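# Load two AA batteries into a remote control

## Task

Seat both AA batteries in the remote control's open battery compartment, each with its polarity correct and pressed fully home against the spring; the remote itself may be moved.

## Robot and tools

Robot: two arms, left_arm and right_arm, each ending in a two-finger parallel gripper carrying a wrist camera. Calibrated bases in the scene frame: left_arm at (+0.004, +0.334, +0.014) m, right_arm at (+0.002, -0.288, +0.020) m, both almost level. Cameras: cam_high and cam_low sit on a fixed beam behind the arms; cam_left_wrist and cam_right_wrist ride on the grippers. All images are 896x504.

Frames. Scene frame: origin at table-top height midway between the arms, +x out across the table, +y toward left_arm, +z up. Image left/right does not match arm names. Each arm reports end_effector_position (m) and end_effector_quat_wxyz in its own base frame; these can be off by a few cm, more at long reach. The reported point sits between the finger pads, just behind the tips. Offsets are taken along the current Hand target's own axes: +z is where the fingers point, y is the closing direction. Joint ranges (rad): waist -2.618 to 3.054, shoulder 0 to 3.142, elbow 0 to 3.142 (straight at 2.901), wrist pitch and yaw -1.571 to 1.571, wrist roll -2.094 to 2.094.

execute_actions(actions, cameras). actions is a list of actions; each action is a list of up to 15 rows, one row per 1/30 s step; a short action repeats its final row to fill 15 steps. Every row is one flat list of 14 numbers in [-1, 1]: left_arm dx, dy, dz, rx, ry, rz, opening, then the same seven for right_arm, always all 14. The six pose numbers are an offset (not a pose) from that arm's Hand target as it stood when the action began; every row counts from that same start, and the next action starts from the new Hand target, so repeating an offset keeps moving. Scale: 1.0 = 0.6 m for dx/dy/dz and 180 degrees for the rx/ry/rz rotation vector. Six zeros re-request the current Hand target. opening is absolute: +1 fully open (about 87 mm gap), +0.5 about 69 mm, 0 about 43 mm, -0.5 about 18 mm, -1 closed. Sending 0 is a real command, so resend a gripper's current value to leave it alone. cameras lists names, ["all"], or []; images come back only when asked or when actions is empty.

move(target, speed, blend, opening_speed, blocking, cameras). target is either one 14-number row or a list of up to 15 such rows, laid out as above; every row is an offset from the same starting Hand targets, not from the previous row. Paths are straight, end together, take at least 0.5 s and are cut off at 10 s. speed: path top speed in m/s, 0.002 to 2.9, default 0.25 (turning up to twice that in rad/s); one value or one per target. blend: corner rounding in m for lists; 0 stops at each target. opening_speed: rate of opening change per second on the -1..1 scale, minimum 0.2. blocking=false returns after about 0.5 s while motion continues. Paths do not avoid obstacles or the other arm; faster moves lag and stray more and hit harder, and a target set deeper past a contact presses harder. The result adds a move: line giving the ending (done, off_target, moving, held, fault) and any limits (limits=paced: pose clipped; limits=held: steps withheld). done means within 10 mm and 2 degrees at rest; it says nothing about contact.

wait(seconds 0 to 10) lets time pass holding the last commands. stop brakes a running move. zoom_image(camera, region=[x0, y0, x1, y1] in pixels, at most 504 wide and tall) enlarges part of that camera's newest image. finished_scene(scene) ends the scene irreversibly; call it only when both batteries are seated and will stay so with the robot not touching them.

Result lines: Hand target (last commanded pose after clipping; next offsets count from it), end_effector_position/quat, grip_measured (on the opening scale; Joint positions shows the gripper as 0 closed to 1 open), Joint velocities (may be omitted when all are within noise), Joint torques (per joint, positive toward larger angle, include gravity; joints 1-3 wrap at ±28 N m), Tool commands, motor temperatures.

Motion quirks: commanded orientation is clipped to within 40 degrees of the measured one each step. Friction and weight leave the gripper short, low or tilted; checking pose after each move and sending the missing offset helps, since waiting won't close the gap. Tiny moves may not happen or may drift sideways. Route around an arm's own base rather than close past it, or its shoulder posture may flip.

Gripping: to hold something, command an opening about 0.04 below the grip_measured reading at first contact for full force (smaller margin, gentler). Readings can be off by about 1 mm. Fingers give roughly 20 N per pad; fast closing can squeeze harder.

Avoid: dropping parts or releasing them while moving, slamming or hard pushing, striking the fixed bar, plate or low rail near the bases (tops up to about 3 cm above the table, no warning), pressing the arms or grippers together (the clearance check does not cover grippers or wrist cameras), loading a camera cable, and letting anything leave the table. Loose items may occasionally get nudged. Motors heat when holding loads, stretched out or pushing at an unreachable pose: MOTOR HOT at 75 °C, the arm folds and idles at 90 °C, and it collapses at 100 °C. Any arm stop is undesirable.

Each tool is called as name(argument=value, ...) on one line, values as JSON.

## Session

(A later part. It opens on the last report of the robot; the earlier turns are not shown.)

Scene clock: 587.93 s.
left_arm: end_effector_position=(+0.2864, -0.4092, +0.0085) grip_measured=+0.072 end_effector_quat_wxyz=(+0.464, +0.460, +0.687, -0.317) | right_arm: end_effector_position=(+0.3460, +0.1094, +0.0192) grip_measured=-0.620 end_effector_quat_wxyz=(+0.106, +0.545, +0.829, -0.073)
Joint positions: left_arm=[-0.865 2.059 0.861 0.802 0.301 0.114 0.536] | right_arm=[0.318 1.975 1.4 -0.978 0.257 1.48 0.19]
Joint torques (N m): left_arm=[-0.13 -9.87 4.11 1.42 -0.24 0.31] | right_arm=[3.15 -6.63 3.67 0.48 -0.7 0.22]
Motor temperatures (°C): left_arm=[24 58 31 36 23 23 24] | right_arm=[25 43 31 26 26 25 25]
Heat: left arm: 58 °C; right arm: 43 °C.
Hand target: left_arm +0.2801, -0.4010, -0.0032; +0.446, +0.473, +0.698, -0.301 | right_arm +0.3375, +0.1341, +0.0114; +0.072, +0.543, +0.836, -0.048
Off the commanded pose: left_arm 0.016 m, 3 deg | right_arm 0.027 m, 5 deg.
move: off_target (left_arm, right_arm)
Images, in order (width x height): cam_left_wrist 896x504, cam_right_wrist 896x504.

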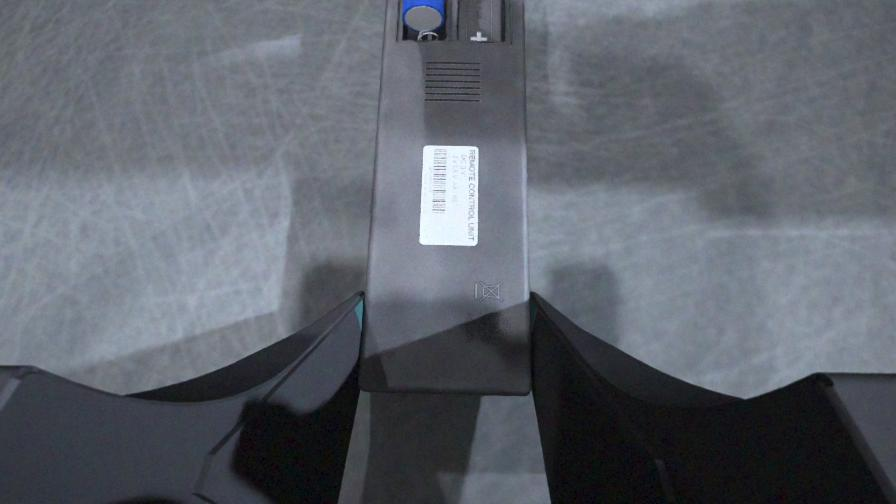

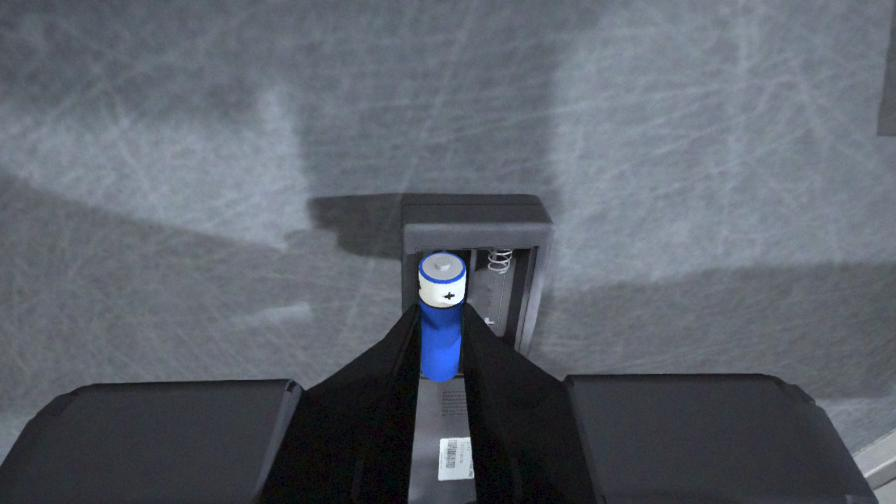

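move(target=[[0,0,0,0,0,0,0.02,0.010,-0.001,0.018,0,0.02,0,-0.74]], speed=0.05, cameras=["cam_left_wrist","cam_right_wrist"])

zoom_image(camera="cam_left_wrist", region=[350, 0, 510, 90])

zoom_image(camera="cam_right_wrist", region=[380, 200, 580, 420])

Scene clock: 594.07 s.
left_arm: end_effector_position=(+0.2854, -0.4095, +0.0083) grip_measured=+0.072 end_effector_quat_wxyz=(+0.461, +0.455, +0.691, -0.321) | right_arm: end_effector_position=(+0.3461, +0.1103, +0.0174) grip_measured=-0.620 end_effector_quat_wxyz=(+0.098, +0.549, +0.828, -0.064)
Joint positions: left_arm=[-0.865 2.059 0.861 0.801 0.303 0.099 0.536] | right_arm=[0.309 1.975 1.393 -0.967 0.233 1.478 0.19]
Joint torques (N m): left_arm=[-0.14 -9.85 4.15 1.45 -0.25 0.45] | right_arm=[2.13 -5.24 2.29 0.76 -1.16 0.04]
Motor temperatures (°C): left_arm=[24 58 31 36 23 23 24] | right_arm=[25 43 31 26 26 25 25]
Heat: left arm: 58 °C; right arm: 43 °C.
Hand target: left_arm +0.2801, -0.4009, -0.0033; +0.446, +0.473, +0.698, -0.301 | right_arm +0.3353, +0.1376, -0.0003; +0.046, +0.544, +0.837, -0.031
Off the commanded pose: left_arm 0.015 m, 4 deg | right_arm 0.034 m, 7 deg.
move: off_target (left_arm, right_arm)
Images, in order (width x height): cam_left_wrist 896x504, cam_right_wrist 896x504.

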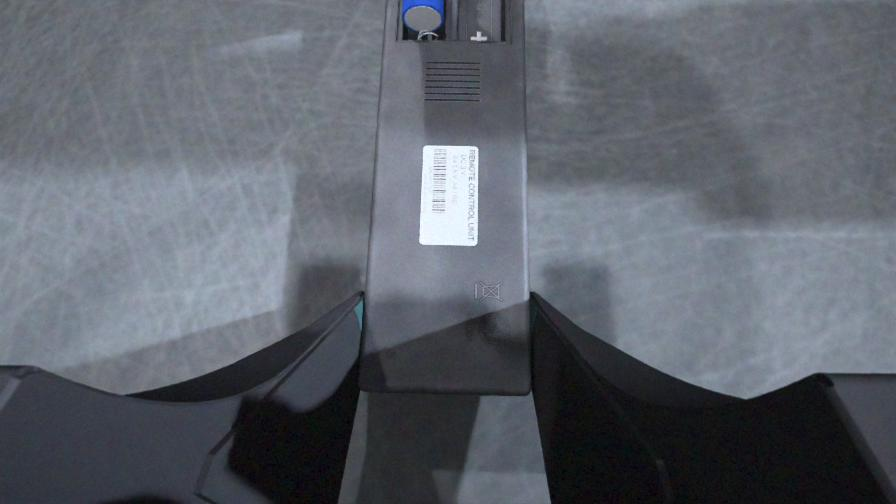

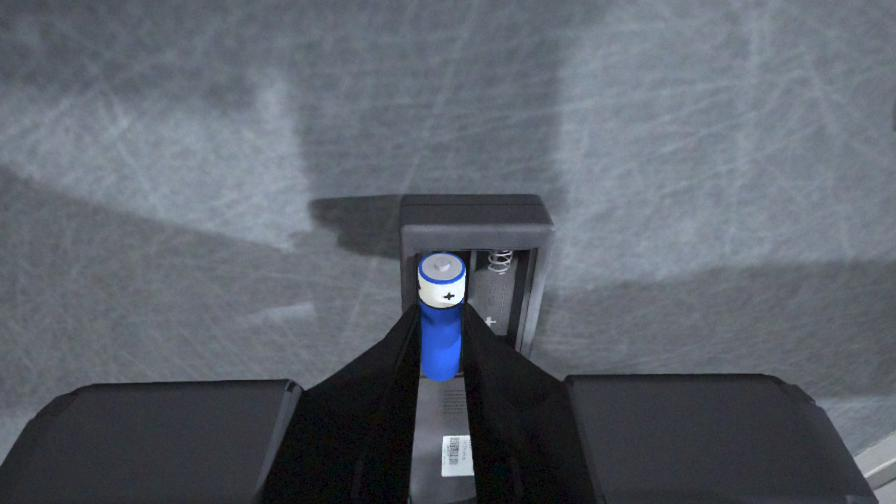

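Scaled by 3.150 from the camera's 896x504 image, which has a finer 1280x720 frame.

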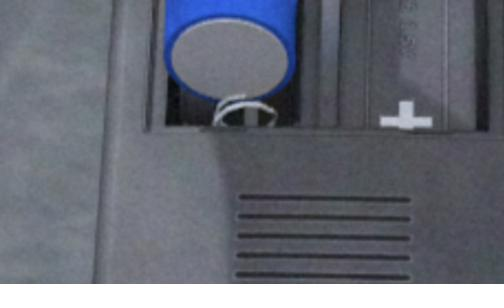

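Scaled by 2.291 from the camera's 896x504 image, which has a finer 1280x720 frame.

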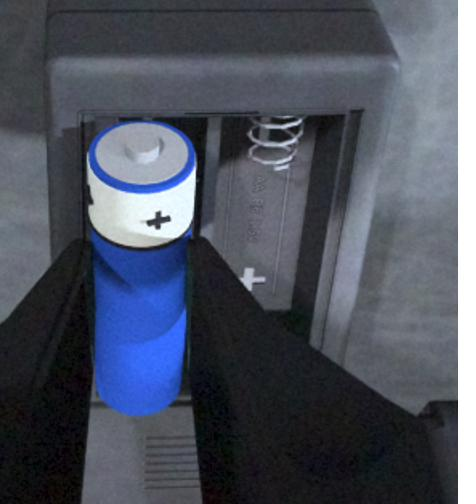

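move(target=[[0,0,0,0,0,0,0.02,-0.02,0,0,0,0,0,-0.74],[0,0,0,0,0,0,0.02,-0.02,0,0,0,0,0,-0.52]], speed=0.06, opening_speed=0.6, cameras=["cam_left_wrist","cam_right_wrist"])

zoom_image(camera="cam_left_wrist", region=[350, 0, 510, 90])

zoom_image(camera="cam_right_wrist", region=[380, 200, 580, 420])

Scene clock: 602.47 s.
left_arm: end_effector_position=(+0.2853, -0.4094, +0.0082) grip_measured=+0.072 end_effector_quat_wxyz=(+0.460, +0.455, +0.691, -0.321) | right_arm: end_effector_position=(+0.3454, +0.1144, +0.0174) grip_measured=-0.520 end_effector_quat_wxyz=(+0.071, +0.548, +0.833, -0.041)
Joint positions: left_arm=[-0.865 2.059 0.861 0.801 0.303 0.098 0.536] | right_arm=[0.285 1.975 1.391 -0.957 0.16 1.447 0.24]
Joint torques (N m): left_arm=[-0.14 -9.84 4.16 1.42 -0.25 0.45] | right_arm=[1.35 -4.97 2.71 0.75 -0.37 0.02]
Motor temperatures (°C): left_arm=[24 58 31 36 23 23 24] | right_arm=[25 43 30 26 27 25 26]
Heat: left arm: 58 °C; right arm: 43 °C.
Hand target: left_arm +0.2801, -0.4010, -0.0033; +0.446, +0.473, +0.698, -0.301 | right_arm +0.3400, +0.1267, +0.0010; +0.046, +0.544, +0.837, -0.031
Off the commanded pose: left_arm 0.015 m, 4 deg | right_arm 0.021 m, 3 deg.
move: off_target (left_arm, right_arm); target 2's new opening was sent with right_arm's hand 0.025 m and 5 deg from that target
Images, in order (width x height): cam_left_wrist 896x504, cam_right_wrist 896x504.

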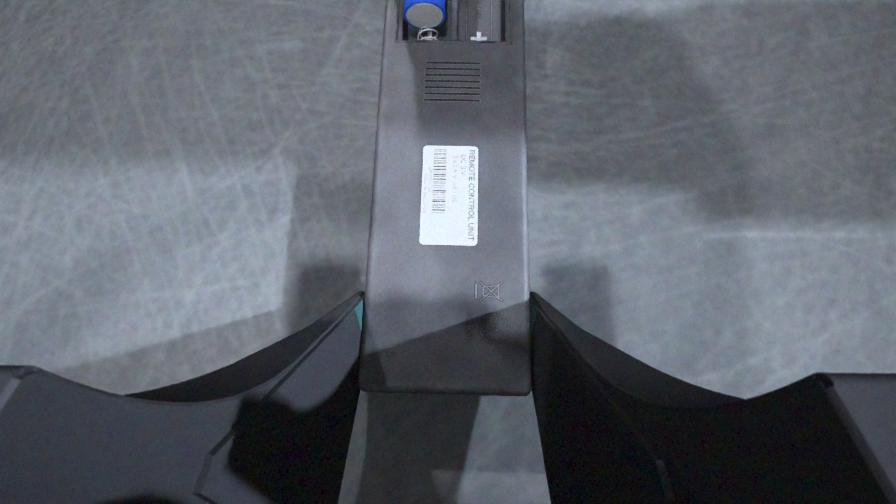

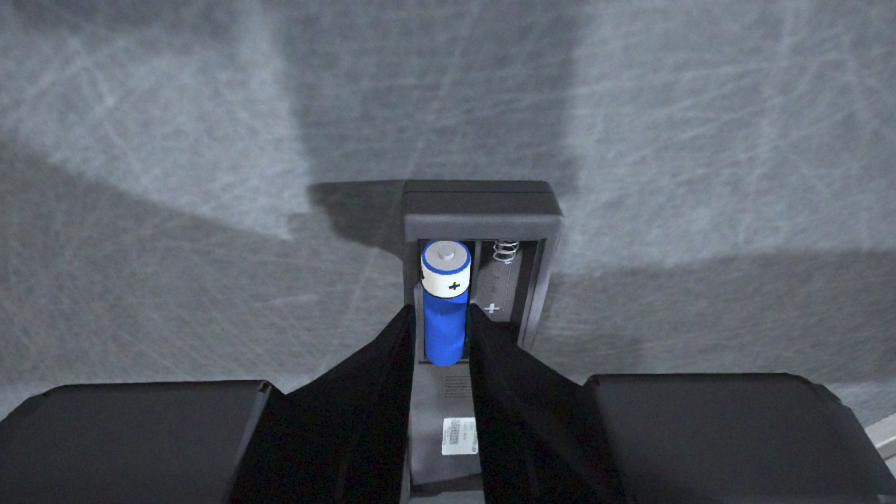

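Scaled by 3.150 from the camera's 896x504 image, which has a finer 1280x720 frame.

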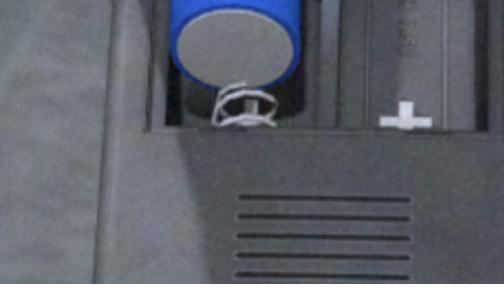

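Scaled by 2.291 from the camera's 896x504 image, which has a finer 1280x720 frame.

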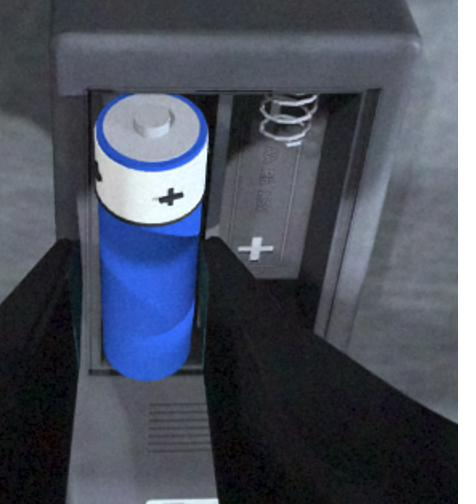

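move(target=[[0,0,0,0,0,0,0.02,-0.0083,0,-0.0745,0,0,0,-0.50],[0,0,0,0,0,0,0.02,-0.0483,0,-0.07,0,0,0,-0.78]], speed=0.1, cameras=["cam_left_wrist","cam_right_wrist"])

zoom_image(camera="cam_right_wrist", region=[350, 200, 600, 450])

zoom_image(camera="cam_left_wrist", region=[350, 0, 510, 90])

Scene clock: 616.63 s.
left_arm: end_effector_position=(+0.2863, -0.4093, +0.0086) grip_measured=+0.072 end_effector_quat_wxyz=(+0.464, +0.462, +0.686, -0.317) | right_arm: end_effector_position=(+0.3462, +0.1017, +0.0383) grip_measured=-0.780 end_effector_quat_wxyz=(+0.043, +0.548, +0.835, -0.040)
Joint positions: left_arm=[-0.865 2.059 0.861 0.802 0.303 0.117 0.536] | right_arm=[0.23 1.975 1.475 -1.07 0.117 1.391 0.11]
Joint torques (N m): left_arm=[-0.12 -9.88 4.14 1.4 -0.25 0.3] | right_arm=[0.4 -8.44 6.24 0.18 0.11 -0.1]
Motor temperatures (°C): left_arm=[24 58 31 36 23 23 24] | right_arm=[25 43 30 26 26 25 25]
Heat: left arm: 58 °C; right arm: 43 °C.
Hand target: left_arm +0.2802, -0.4010, -0.0032; +0.446, +0.473, +0.698, -0.301 | right_arm +0.3499, +0.1046, +0.0459; +0.046, +0.544, +0.837, -0.031
Off the commanded pose: left_arm 0.016 m, 3 deg | right_arm 0.009 m, 1 deg.
move: off_target (left_arm)
Images, in order (width x height): cam_left_wrist 896x504, cam_right_wrist 896x504.

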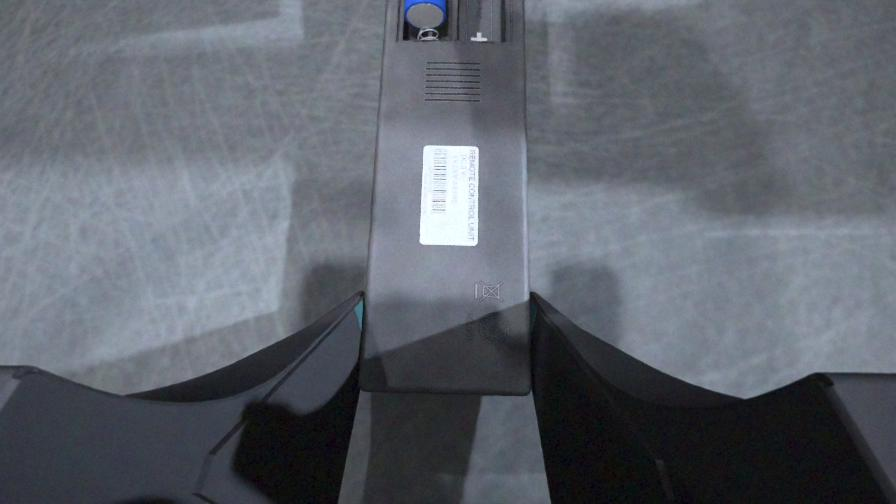

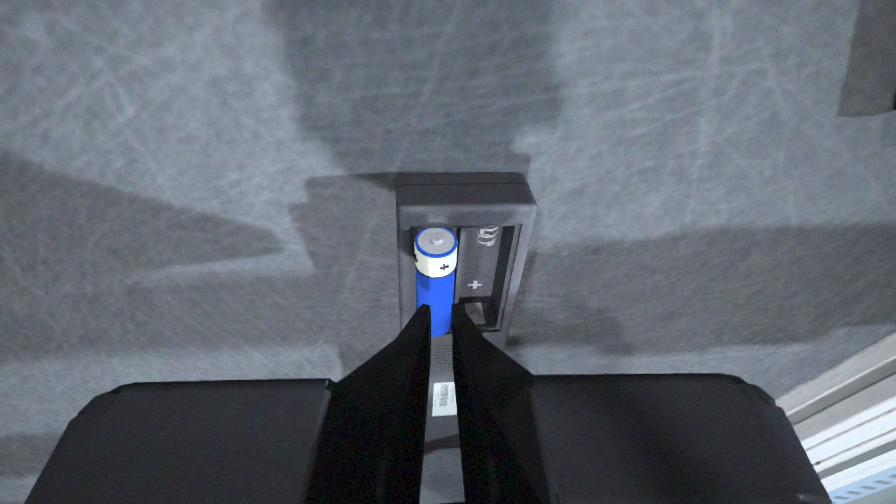

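Scaled by 2.016 from the camera's 896x504 image, which has a finer 1280x720 frame.

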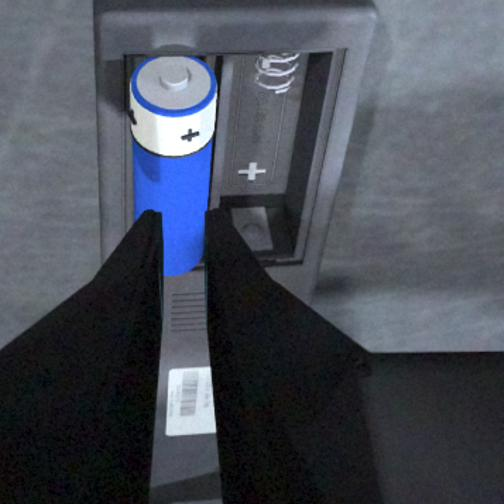

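Scaled by 3.150 from the camera's 896x504 image, which has a finer 1280x720 frame.

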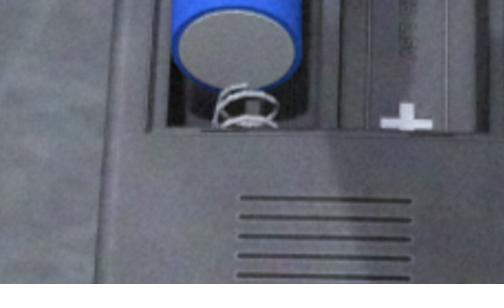

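move(target=[[0,0,0,0,0,0,0.02,0.0055,0.0027,0.045,0,0,0,-0.78]], speed=0.05, cameras=["cam_left_wrist","cam_right_wrist"])

zoom_image(camera="cam_right_wrist", region=[350, 150, 600, 400])

zoom_image(camera="cam_left_wrist", region=[350, 0, 510, 90])

Scene clock: 625.73 s.
left_arm: end_effector_position=(+0.2863, -0.4093, +0.0086) grip_measured=+0.072 end_effector_quat_wxyz=(+0.464, +0.462, +0.686, -0.317) | right_arm: end_effector_position=(+0.3497, +0.1028, +0.0267) grip_measured=-0.780 end_effector_quat_wxyz=(+0.048, +0.548, +0.834, -0.033)
Joint positions: left_arm=[-0.865 2.059 0.861 0.802 0.303 0.117 0.536] | right_arm=[0.23 1.983 1.44 -1.008 0.115 1.39 0.11]
Joint torques (N m): left_arm=[-0.13 -9.88 4.14 1.42 -0.24 0.29] | right_arm=[0.57 -6.26 4.07 0.6 0.11 -0.07]
Motor temperatures (°C): left_arm=[24 58 31 36 23 23 24] | right_arm=[25 44 31 26 26 25 25]
Heat: left arm: 58 °C; right arm: 44 °C.
Hand target: left_arm +0.2801, -0.4010, -0.0032; +0.446, +0.473, +0.698, -0.301 | right_arm +0.3513, +0.1055, +0.0188; +0.046, +0.544, +0.837, -0.031
Off the commanded pose: left_arm 0.016 m, 3 deg | right_arm 0.009 m, 1 deg.
move: off_target (left_arm)
Images, in order (width x height): cam_left_wrist 896x504, cam_right_wrist 896x504.

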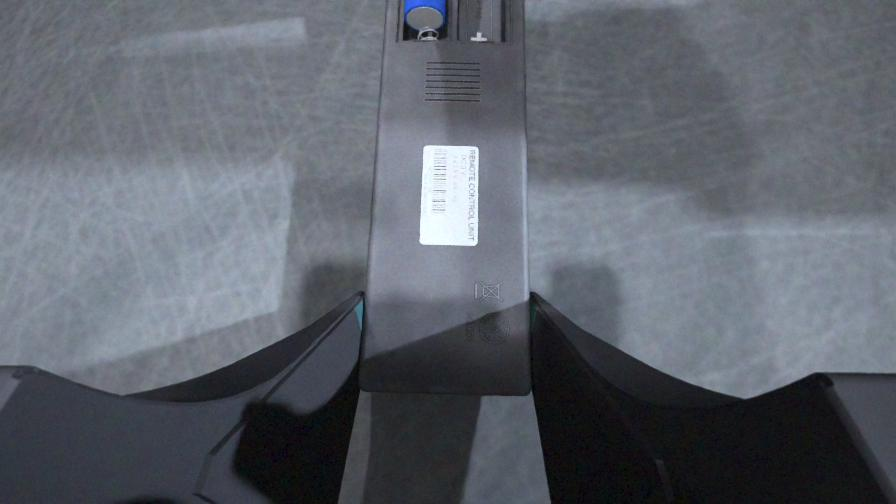

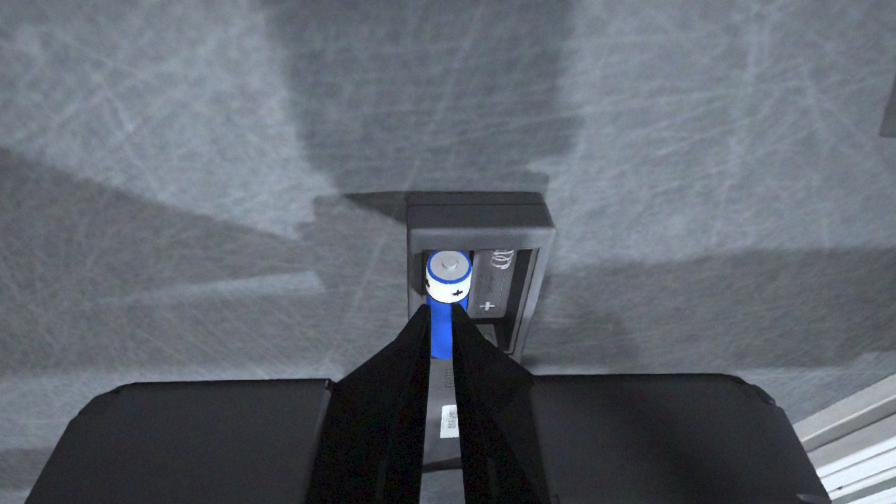

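Scaled by 2.016 from the camera's 896x504 image, which has a finer 1280x720 frame.

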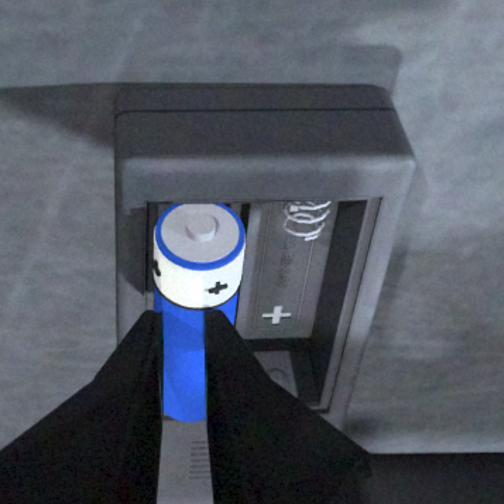

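Scaled by 3.150 from the camera's 896x504 image, which has a finer 1280x720 frame.

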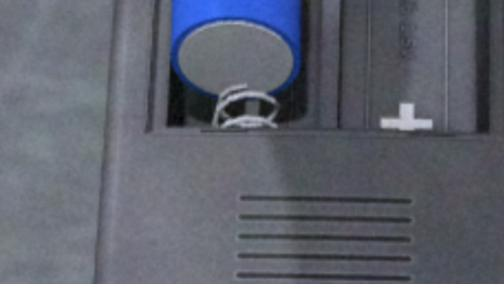

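move(target=[[0,0,0,0,0,0,0.02,0,-0.0085,0,0,0,0,-0.78]], speed=0.05, cameras=["cam_right_wrist"])

zoom_image(camera="cam_right_wrist", region=[350, 150, 600, 400])

Scene clock: 630.23 s.
left_arm: end_effector_position=(+0.2863, -0.4093, +0.0086) grip_measured=+0.072 end_effector_quat_wxyz=(+0.464, +0.462, +0.686, -0.317) | right_arm: end_effector_position=(+0.3458, +0.1024, +0.0237) grip_measured=-0.780 end_effector_quat_wxyz=(+0.043, +0.546, +0.836, -0.036)
Joint positions: left_arm=[-0.865 2.059 0.861 0.802 0.303 0.117 0.536] | right_arm=[0.23 1.983 1.427 -1.006 0.112 1.387 0.11]
Joint torques (N m): left_arm=[-0.17 -9.91 4.18 1.41 -0.25 0.28] | right_arm=[0.31 -7.73 3.08 0.65 0.15 -0.06]
Motor temperatures (°C): left_arm=[24 59 31 36 23 23 24] | right_arm=[25 43 31 26 26 25 25]
Heat: left arm: 59 °C; right arm: 43 °C.
Hand target: left_arm +0.2801, -0.4010, -0.0032; +0.446, +0.473, +0.698, -0.301 | right_arm +0.3467, +0.1035, +0.0188; +0.046, +0.544, +0.837, -0.031
Off the commanded pose: left_arm 0.016 m, 3 deg | right_arm 0.005 m, 1 deg.
move: off_target (left_arm)
Images, in order (width x height): cam_right_wrist 896x504.

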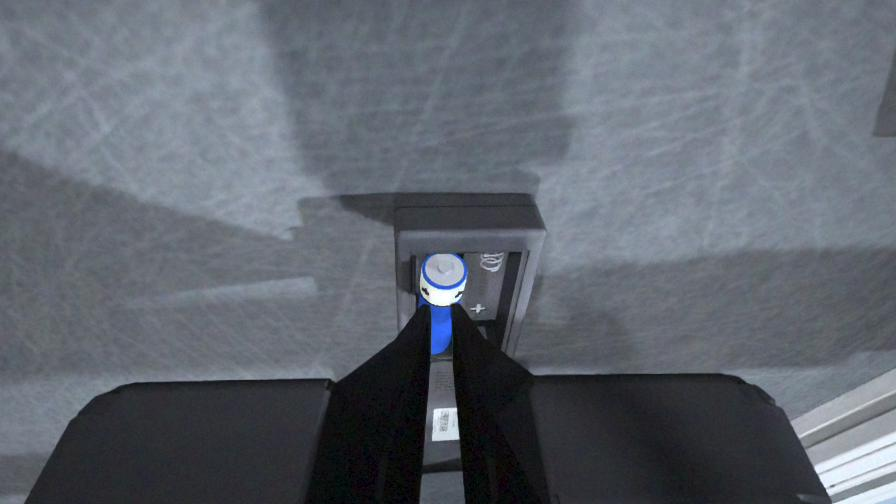

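Scaled by 2.016 from the camera's 896x504 image, which has a finer 1280x720 frame.

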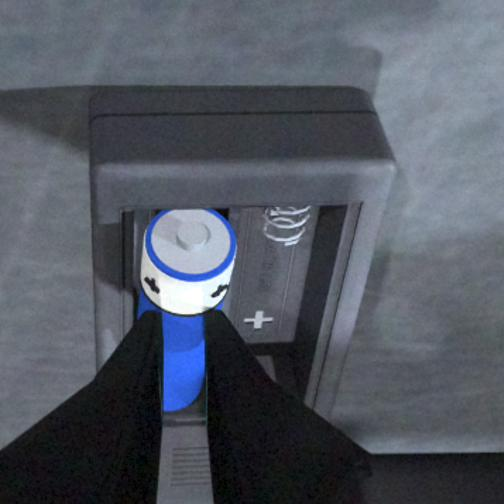

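move(target=[[0,0,0,0,0,0,0.02,0.0035,0,0.027,0,0,0,-0.78],[0,0,0,0,0,0,0.02,0.0265,0,0.031,0,0,0,-0.78]], speed=0.05, cameras=["cam_left_wrist","cam_right_wrist"])

zoom_image(camera="cam_right_wrist", region=[350, 150, 600, 400])

zoom_image(camera="cam_left_wrist", region=[350, 0, 510, 90])

Scene clock: 640.30 s.
left_arm: end_effector_position=(+0.2856, -0.4096, +0.0086) grip_measured=+0.072 end_effector_quat_wxyz=(+0.462, +0.456, +0.690, -0.321) | right_arm: end_effector_position=(+0.3459, +0.1062, +0.0156) grip_measured=-0.779 end_effector_quat_wxyz=(+0.056, +0.544, +0.837, -0.033)
Joint positions: left_arm=[-0.865 2.059 0.861 0.802 0.303 0.099 0.536] | right_arm=[0.247 1.979 1.387 -0.952 0.127 1.398 0.11]
Joint torques (N m): left_arm=[-0.14 -9.84 4.16 1.43 -0.25 0.46] | right_arm=[2.24 -5.64 1.69 0.87 0 0.23]
Motor temperatures (°C): left_arm=[24 59 31 36 23 23 24] | right_arm=[25 43 31 26 26 25 25]
Heat: left arm: 59 °C; right arm: 43 °C.
Hand target: left_arm +0.2801, -0.4010, -0.0032; +0.446, +0.473, +0.698, -0.301 | right_arm +0.3411, +0.1160, -0.0015; +0.046, +0.544, +0.837, -0.031
Off the commanded pose: left_arm 0.016 m, 4 deg | right_arm 0.020 m, 1 deg.
move: off_target (left_arm, right_arm)
Images, in order (width x height): cam_left_wrist 896x504, cam_right_wrist 896x504.

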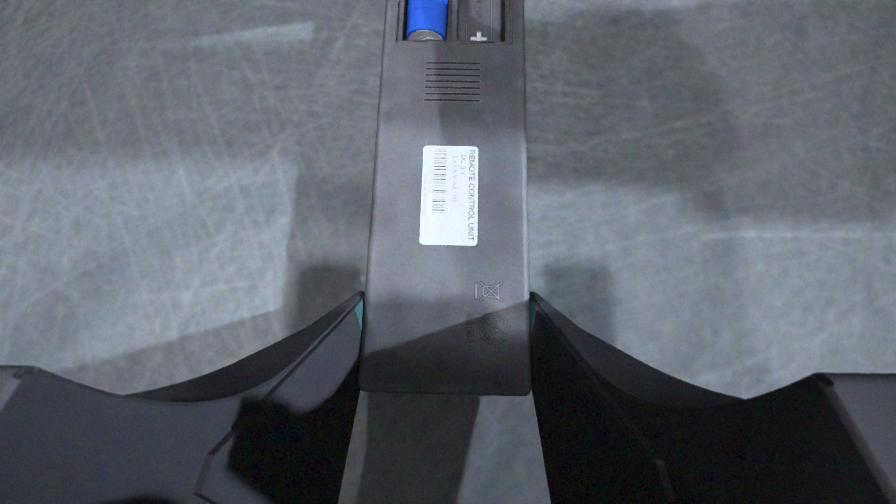

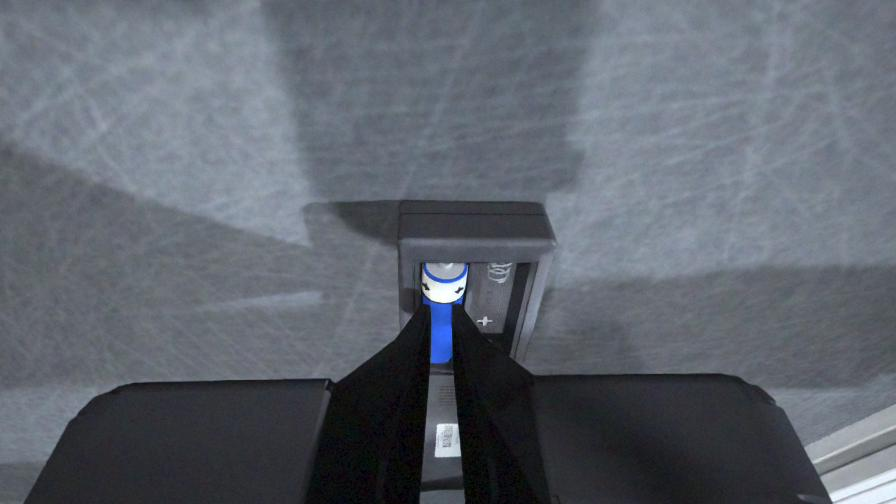

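Scaled by 2.016 from the camera's 896x504 image, which has a finer 1280x720 frame.

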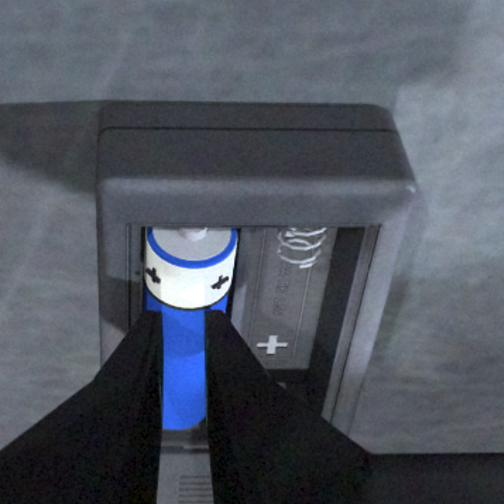

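Scaled by 3.150 from the camera's 896x504 image, which has a finer 1280x720 frame.

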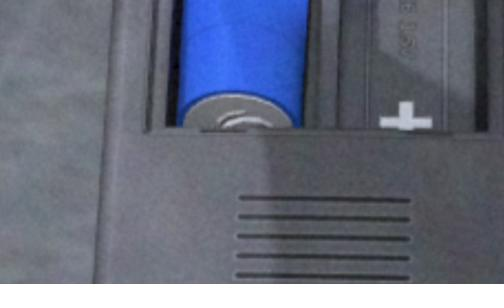

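move(target=[[0,0,0,0,0,0,0.02,-0.003,0,0.02,0,0,0,-0.78]], speed=0.05, cameras=["cam_left_wrist","cam_right_wrist"])

zoom_image(camera="cam_right_wrist", region=[350, 150, 600, 400])

zoom_image(camera="cam_left_wrist", region=[350, 0, 510, 90])

Scene clock: 649.43 s.
left_arm: end_effector_position=(+0.2854, -0.4096, +0.0085) grip_measured=+0.072 end_effector_quat_wxyz=(+0.461, +0.454, +0.691, -0.322) | right_arm: end_effector_position=(+0.3457, +0.1061, +0.0151) grip_measured=-0.779 end_effector_quat_wxyz=(+0.059, +0.544, +0.836, -0.029)
Joint positions: left_arm=[-0.865 2.059 0.861 0.802 0.303 0.096 0.536] | right_arm=[0.247 1.969 1.371 -0.935 0.127 1.398 0.11]
Joint torques (N m): left_arm=[-0.1 -9.83 4.14 1.42 -0.24 0.48] | right_arm=[1.39 -3.49 0.95 1.16 0 0.13]
Motor temperatures (°C): left_arm=[24 59 31 36 23 23 24] | right_arm=[25 43 30 26 26 25 25]
Heat: left arm: 59 °C; right arm: 43 °C.
Hand target: left_arm +0.2801, -0.4010, -0.0032; +0.446, +0.473, +0.698, -0.301 | right_arm +0.3422, +0.1131, -0.0132; +0.046, +0.544, +0.837, -0.031
Off the commanded pose: left_arm 0.015 m, 4 deg | right_arm 0.029 m, 2 deg.
move: off_target (left_arm, right_arm)
Images, in order (width x height): cam_left_wrist 896x504, cam_right_wrist 896x504.

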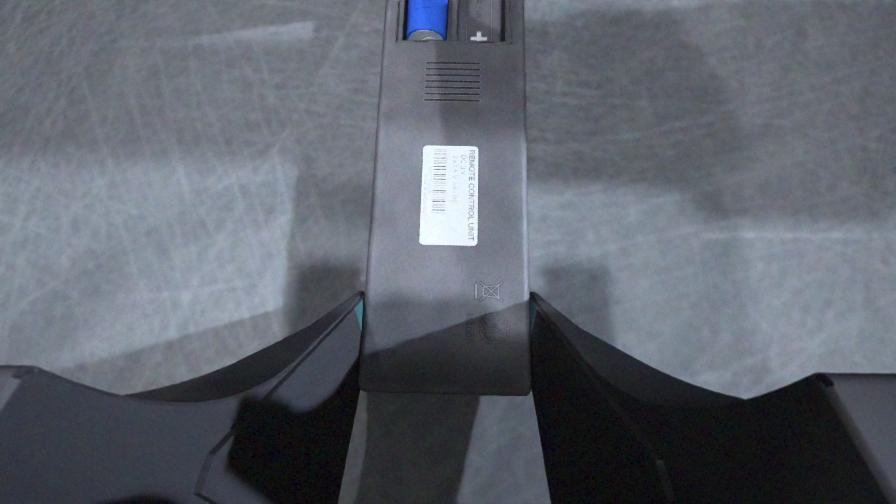

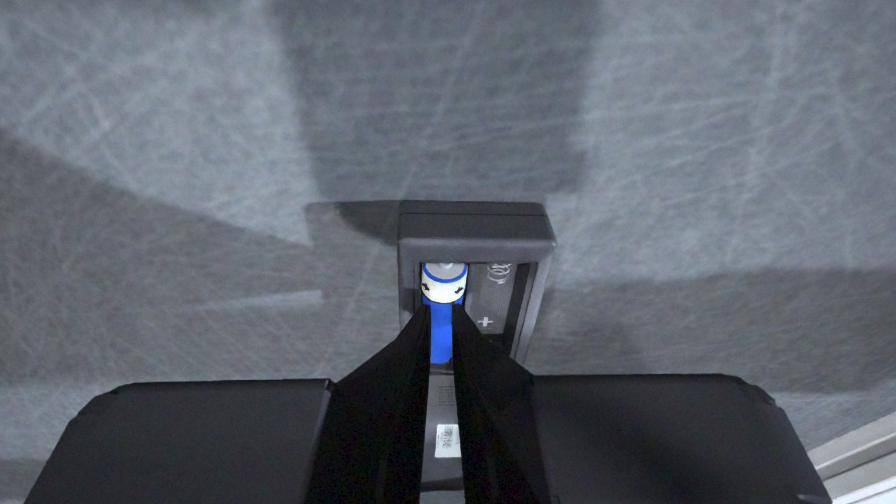

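Scaled by 2.016 from the camera's 896x504 image, which has a finer 1280x720 frame.

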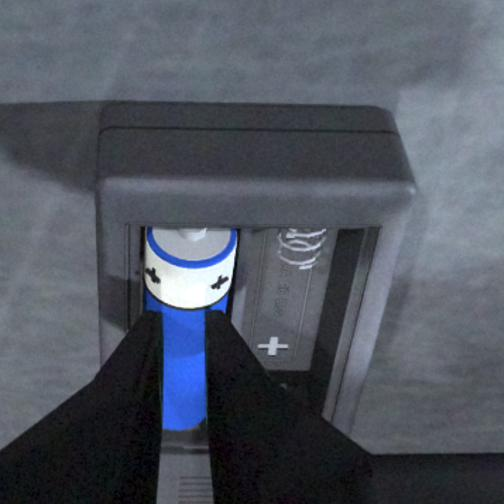

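Scaled by 3.150 from the camera's 896x504 image, which has a finer 1280x720 frame.

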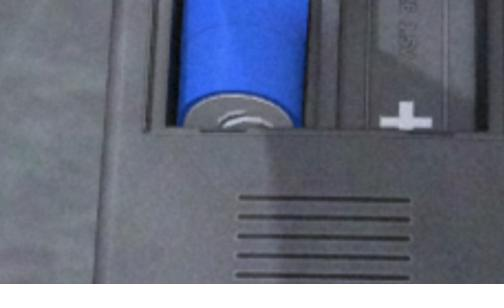

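move(target=[[0,0,0,0,0,0,0.02,0.002,0,-0.03,0,0,0,-0.78],[0,0,0,0,0,0,0.02,0.002,0,-0.12,0,0,0,-0.78]], speed=0.06, cameras=["cam_left_wrist","cam_right_wrist"])

zoom_image(camera="cam_right_wrist", region=[350, 120, 600, 370])

zoom_image(camera="cam_left_wrist", region=[350, 0, 510, 90])

Scene clock: 659.50 s.
left_arm: end_effector_position=(+0.2865, -0.4092, +0.0086) grip_measured=+0.072 end_effector_quat_wxyz=(+0.465, +0.461, +0.686, -0.317) | right_arm: end_effector_position=(+0.3339, +0.1163, +0.0415) grip_measured=-0.780 end_effector_quat_wxyz=(+0.035, +0.540, +0.839, -0.050)
Joint positions: left_arm=[-0.865 2.059 0.861 0.803 0.302 0.116 0.536] | right_arm=[0.278 1.968 1.477 -1.109 0.118 1.423 0.11]
Joint torques (N m): left_arm=[-0.12 -9.89 4.12 1.41 -0.26 0.3] | right_arm=[0.83 -10.69 6.2 0.09 0.09 0.14]
Motor temperatures (°C): left_arm=[24 59 31 36 23 23 24] | right_arm=[25 42 30 26 26 25 25]
Heat: left arm: 59 °C; right arm: 42 °C.
Hand target: left_arm +0.2802, -0.4010, -0.0032; +0.446, +0.473, +0.698, -0.301 | right_arm +0.3387, +0.1216, +0.0582; +0.046, +0.544, +0.837, -0.031
Off the commanded pose: left_arm 0.016 m, 3 deg | right_arm 0.018 m, 3 deg.
move: off_target (left_arm, right_arm)
Images, in order (width x height): cam_left_wrist 896x504, cam_right_wrist 896x504.

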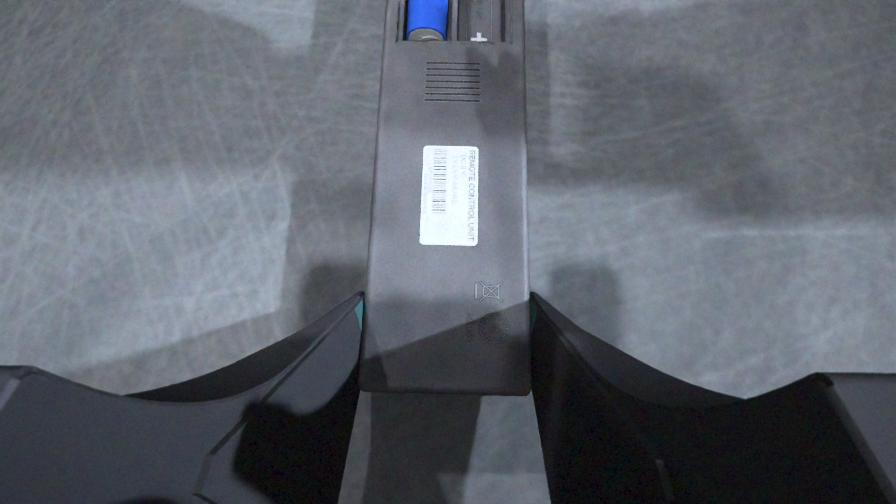

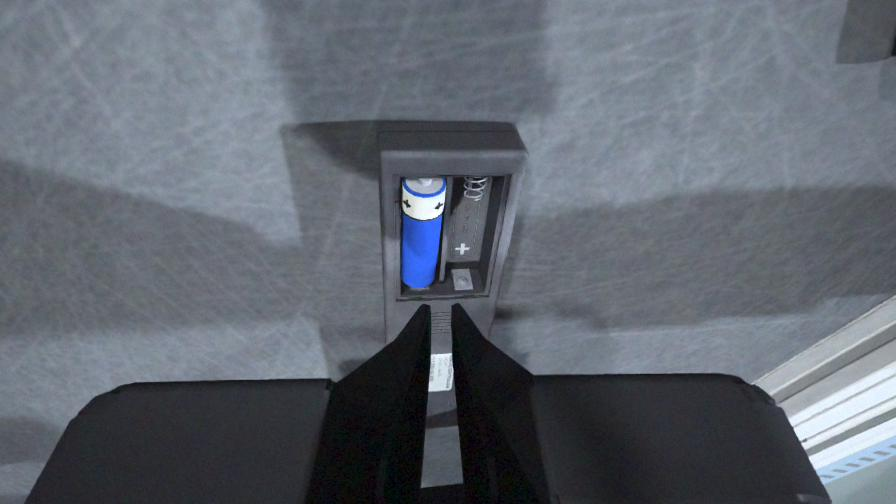

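Scaled by 2.016 from the camera's 896x504 image, which has a finer 1280x720 frame.

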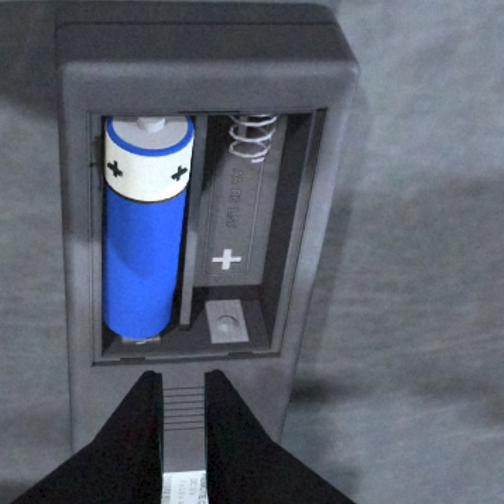

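Scaled by 3.150 from the camera's 896x504 image, which has a finer 1280x720 frame.

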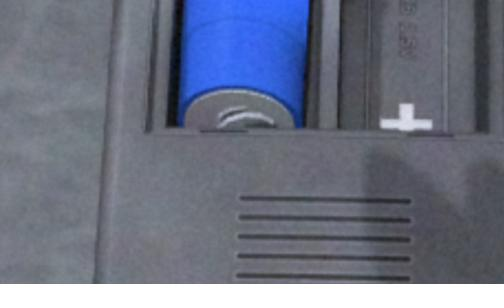

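move(target=[[0,0,0,0,0,0,0.02,-0.01,0,-0.08,0,0,0,-0.4],[0,0,0,0,0,0,0.02,-0.113,-0.272,-0.071,0,0.036,-0.161,-0.3]], speed=0.15, cameras=["cam_right_wrist","cam_high"])

Scene clock: 673.63 s.
left_arm: end_effector_position=(+0.2865, -0.4092, +0.0086) grip_measured=+0.072 end_effector_quat_wxyz=(+0.465, +0.461, +0.686, -0.317) | right_arm: end_effector_position=(+0.2189, -0.0026, +0.1027) grip_measured=-0.300 end_effector_quat_wxyz=(-0.016, +0.320, +0.947, -0.018)
Joint positions: left_arm=[-0.865 2.059 0.861 0.803 0.302 0.116 0.536] | right_arm=[-0.092 1.543 1.198 -1.266 0.027 0.56 0.35]
Joint torques (N m): left_arm=[-0.17 -9.83 4.22 1.42 -0.24 0.28] | right_arm=[-0.27 -7.24 4.26 0.15 -0.01 -0.1]
Motor temperatures (°C): left_arm=[24 59 31 36 23 23 24] | right_arm=[25 44 31 26 26 25 25]
Heat: left arm: 59 °C; right arm: 44 °C.
Hand target: left_arm +0.2802, -0.4010, -0.0032; +0.446, +0.473, +0.698, -0.301 | right_arm +0.2152, -0.0020, +0.1084; -0.010, +0.318, +0.948, -0.011
Off the commanded pose: left_arm 0.016 m, 3 deg | right_arm 0.007 m, 1 deg.
move: off_target (left_arm)
Images, in order (width x height): cam_high 896x504, cam_right_wrist 896x504.

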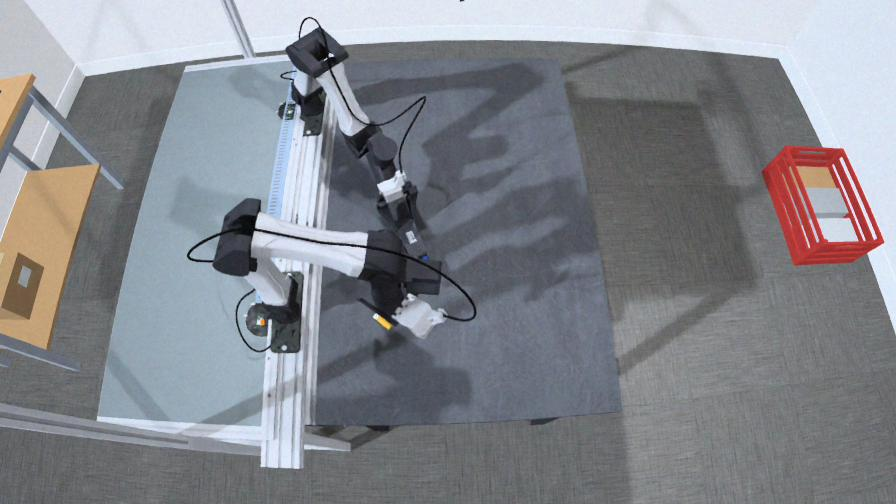

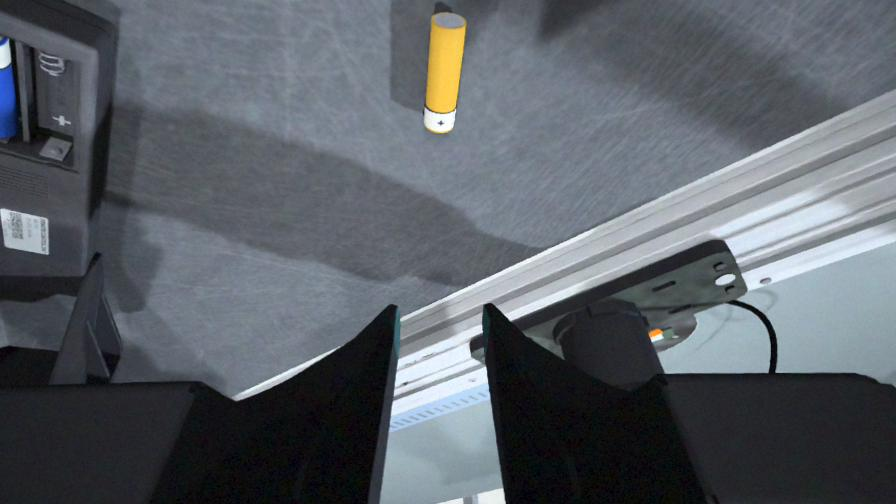

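move(target=[[0,0,0,0,0,0,0.02,0,0,0.115,0,-0.012,0.014,-0.3]], speed=0.15, cameras=["cam_right_wrist"])

Scene clock: 686.57 s.
left_arm: end_effector_position=(+0.2865, -0.4092, +0.0086) grip_measured=+0.072 end_effector_quat_wxyz=(+0.465, +0.461, +0.686, -0.317) | right_arm: end_effector_position=(+0.2124, -0.0013, +0.0395) grip_measured=-0.300 end_effector_quat_wxyz=(+0.001, +0.333, +0.943, -0.014)
Joint positions: left_arm=[-0.865 2.059 0.861 0.803 0.302 0.116 0.536] | right_arm=[-0.092 1.538 0.941 -0.979 0.028 0.587 0.35]
Joint torques (N m): left_arm=[-0.17 -9.83 4.16 1.41 -0.23 0.31] | right_arm=[0.06 -5.15 4.04 0.43 0.22 0.13]
Motor temperatures (°C): left_arm=[24 59 30 36 23 23 24] | right_arm=[25 45 31 26 26 25 25]
Heat: left arm: 59 °C; right arm: 45 °C.
Hand target: left_arm +0.2802, -0.4010, -0.0032; +0.446, +0.473, +0.698, -0.301 | right_arm +0.2133, -0.0030, +0.0394; +0.008, +0.339, +0.941, -0.017
Off the commanded pose: left_arm 0.016 m, 3 deg | right_arm 0.002 m, 1 deg.
move: off_target (left_arm)
Images, in order (width x height): cam_right_wrist 896x504.

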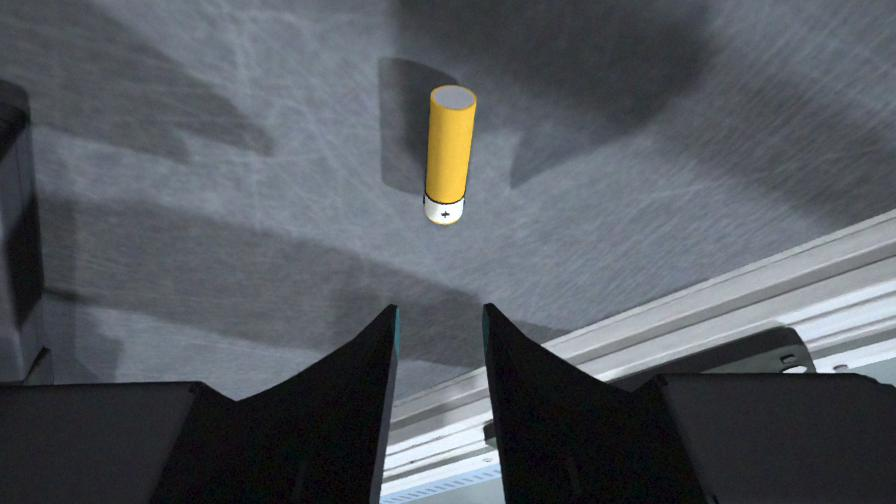

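move(target=[[0,0,0,0,0,0,0.02,-0.0208,-0.0025,0.01,0,0.006,0.022,-0.3],[0,0,0,0,0,0,0.02,-0.0208,-0.0025,0.0723,0,0.006,0.022,-0.3]], speed=0.1, cameras=["cam_right_wrist"])

Scene clock: 698.30 s.
left_arm: end_effector_position=(+0.2865, -0.4092, +0.0086) grip_measured=+0.072 end_effector_quat_wxyz=(+0.465, +0.461, +0.686, -0.317) | right_arm: end_effector_position=(+0.2221, -0.0130, -0.0003) grip_measured=-0.300 end_effector_quat_wxyz=(+0.002, +0.365, +0.931, -0.014)
Joint positions: left_arm=[-0.865 2.059 0.861 0.803 0.302 0.116 0.536] | right_arm=[-0.143 1.641 0.873 -0.804 0.028 0.605 0.35]
Joint torques (N m): left_arm=[-0.16 -9.84 4.16 1.41 -0.24 0.3] | right_arm=[-0.29 -3.85 3.96 0.44 0.1 0.09]
Motor temperatures (°C): left_arm=[24 59 30 36 23 23 24] | right_arm=[25 44 31 26 26 25 24]
Heat: left arm: 59 °C; right arm: 44 °C.
Hand target: left_arm +0.2802, -0.4010, -0.0032; +0.446, +0.473, +0.698, -0.301 | right_arm +0.2221, -0.0137, -0.0036; -0.001, +0.371, +0.929, -0.014
Off the commanded pose: left_arm 0.016 m, 3 deg | right_arm 0.003 m, 1 deg.
move: off_target (left_arm)
Images, in order (width x height): cam_right_wrist 896x504.

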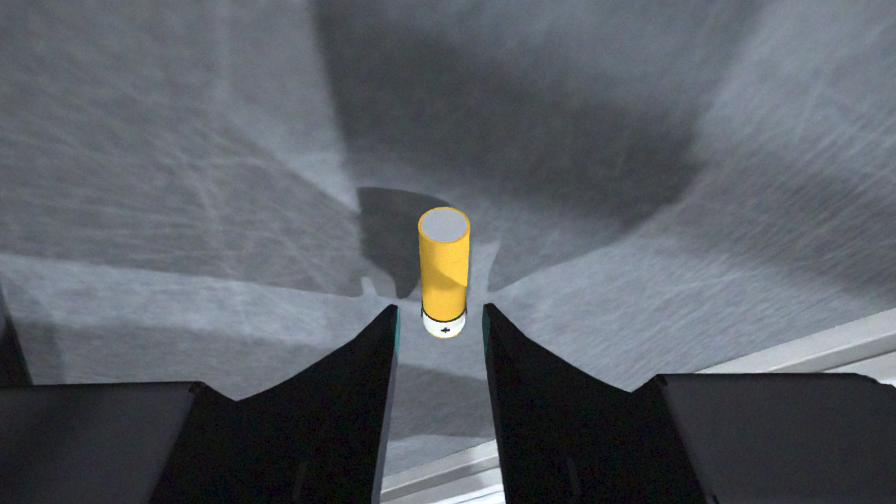

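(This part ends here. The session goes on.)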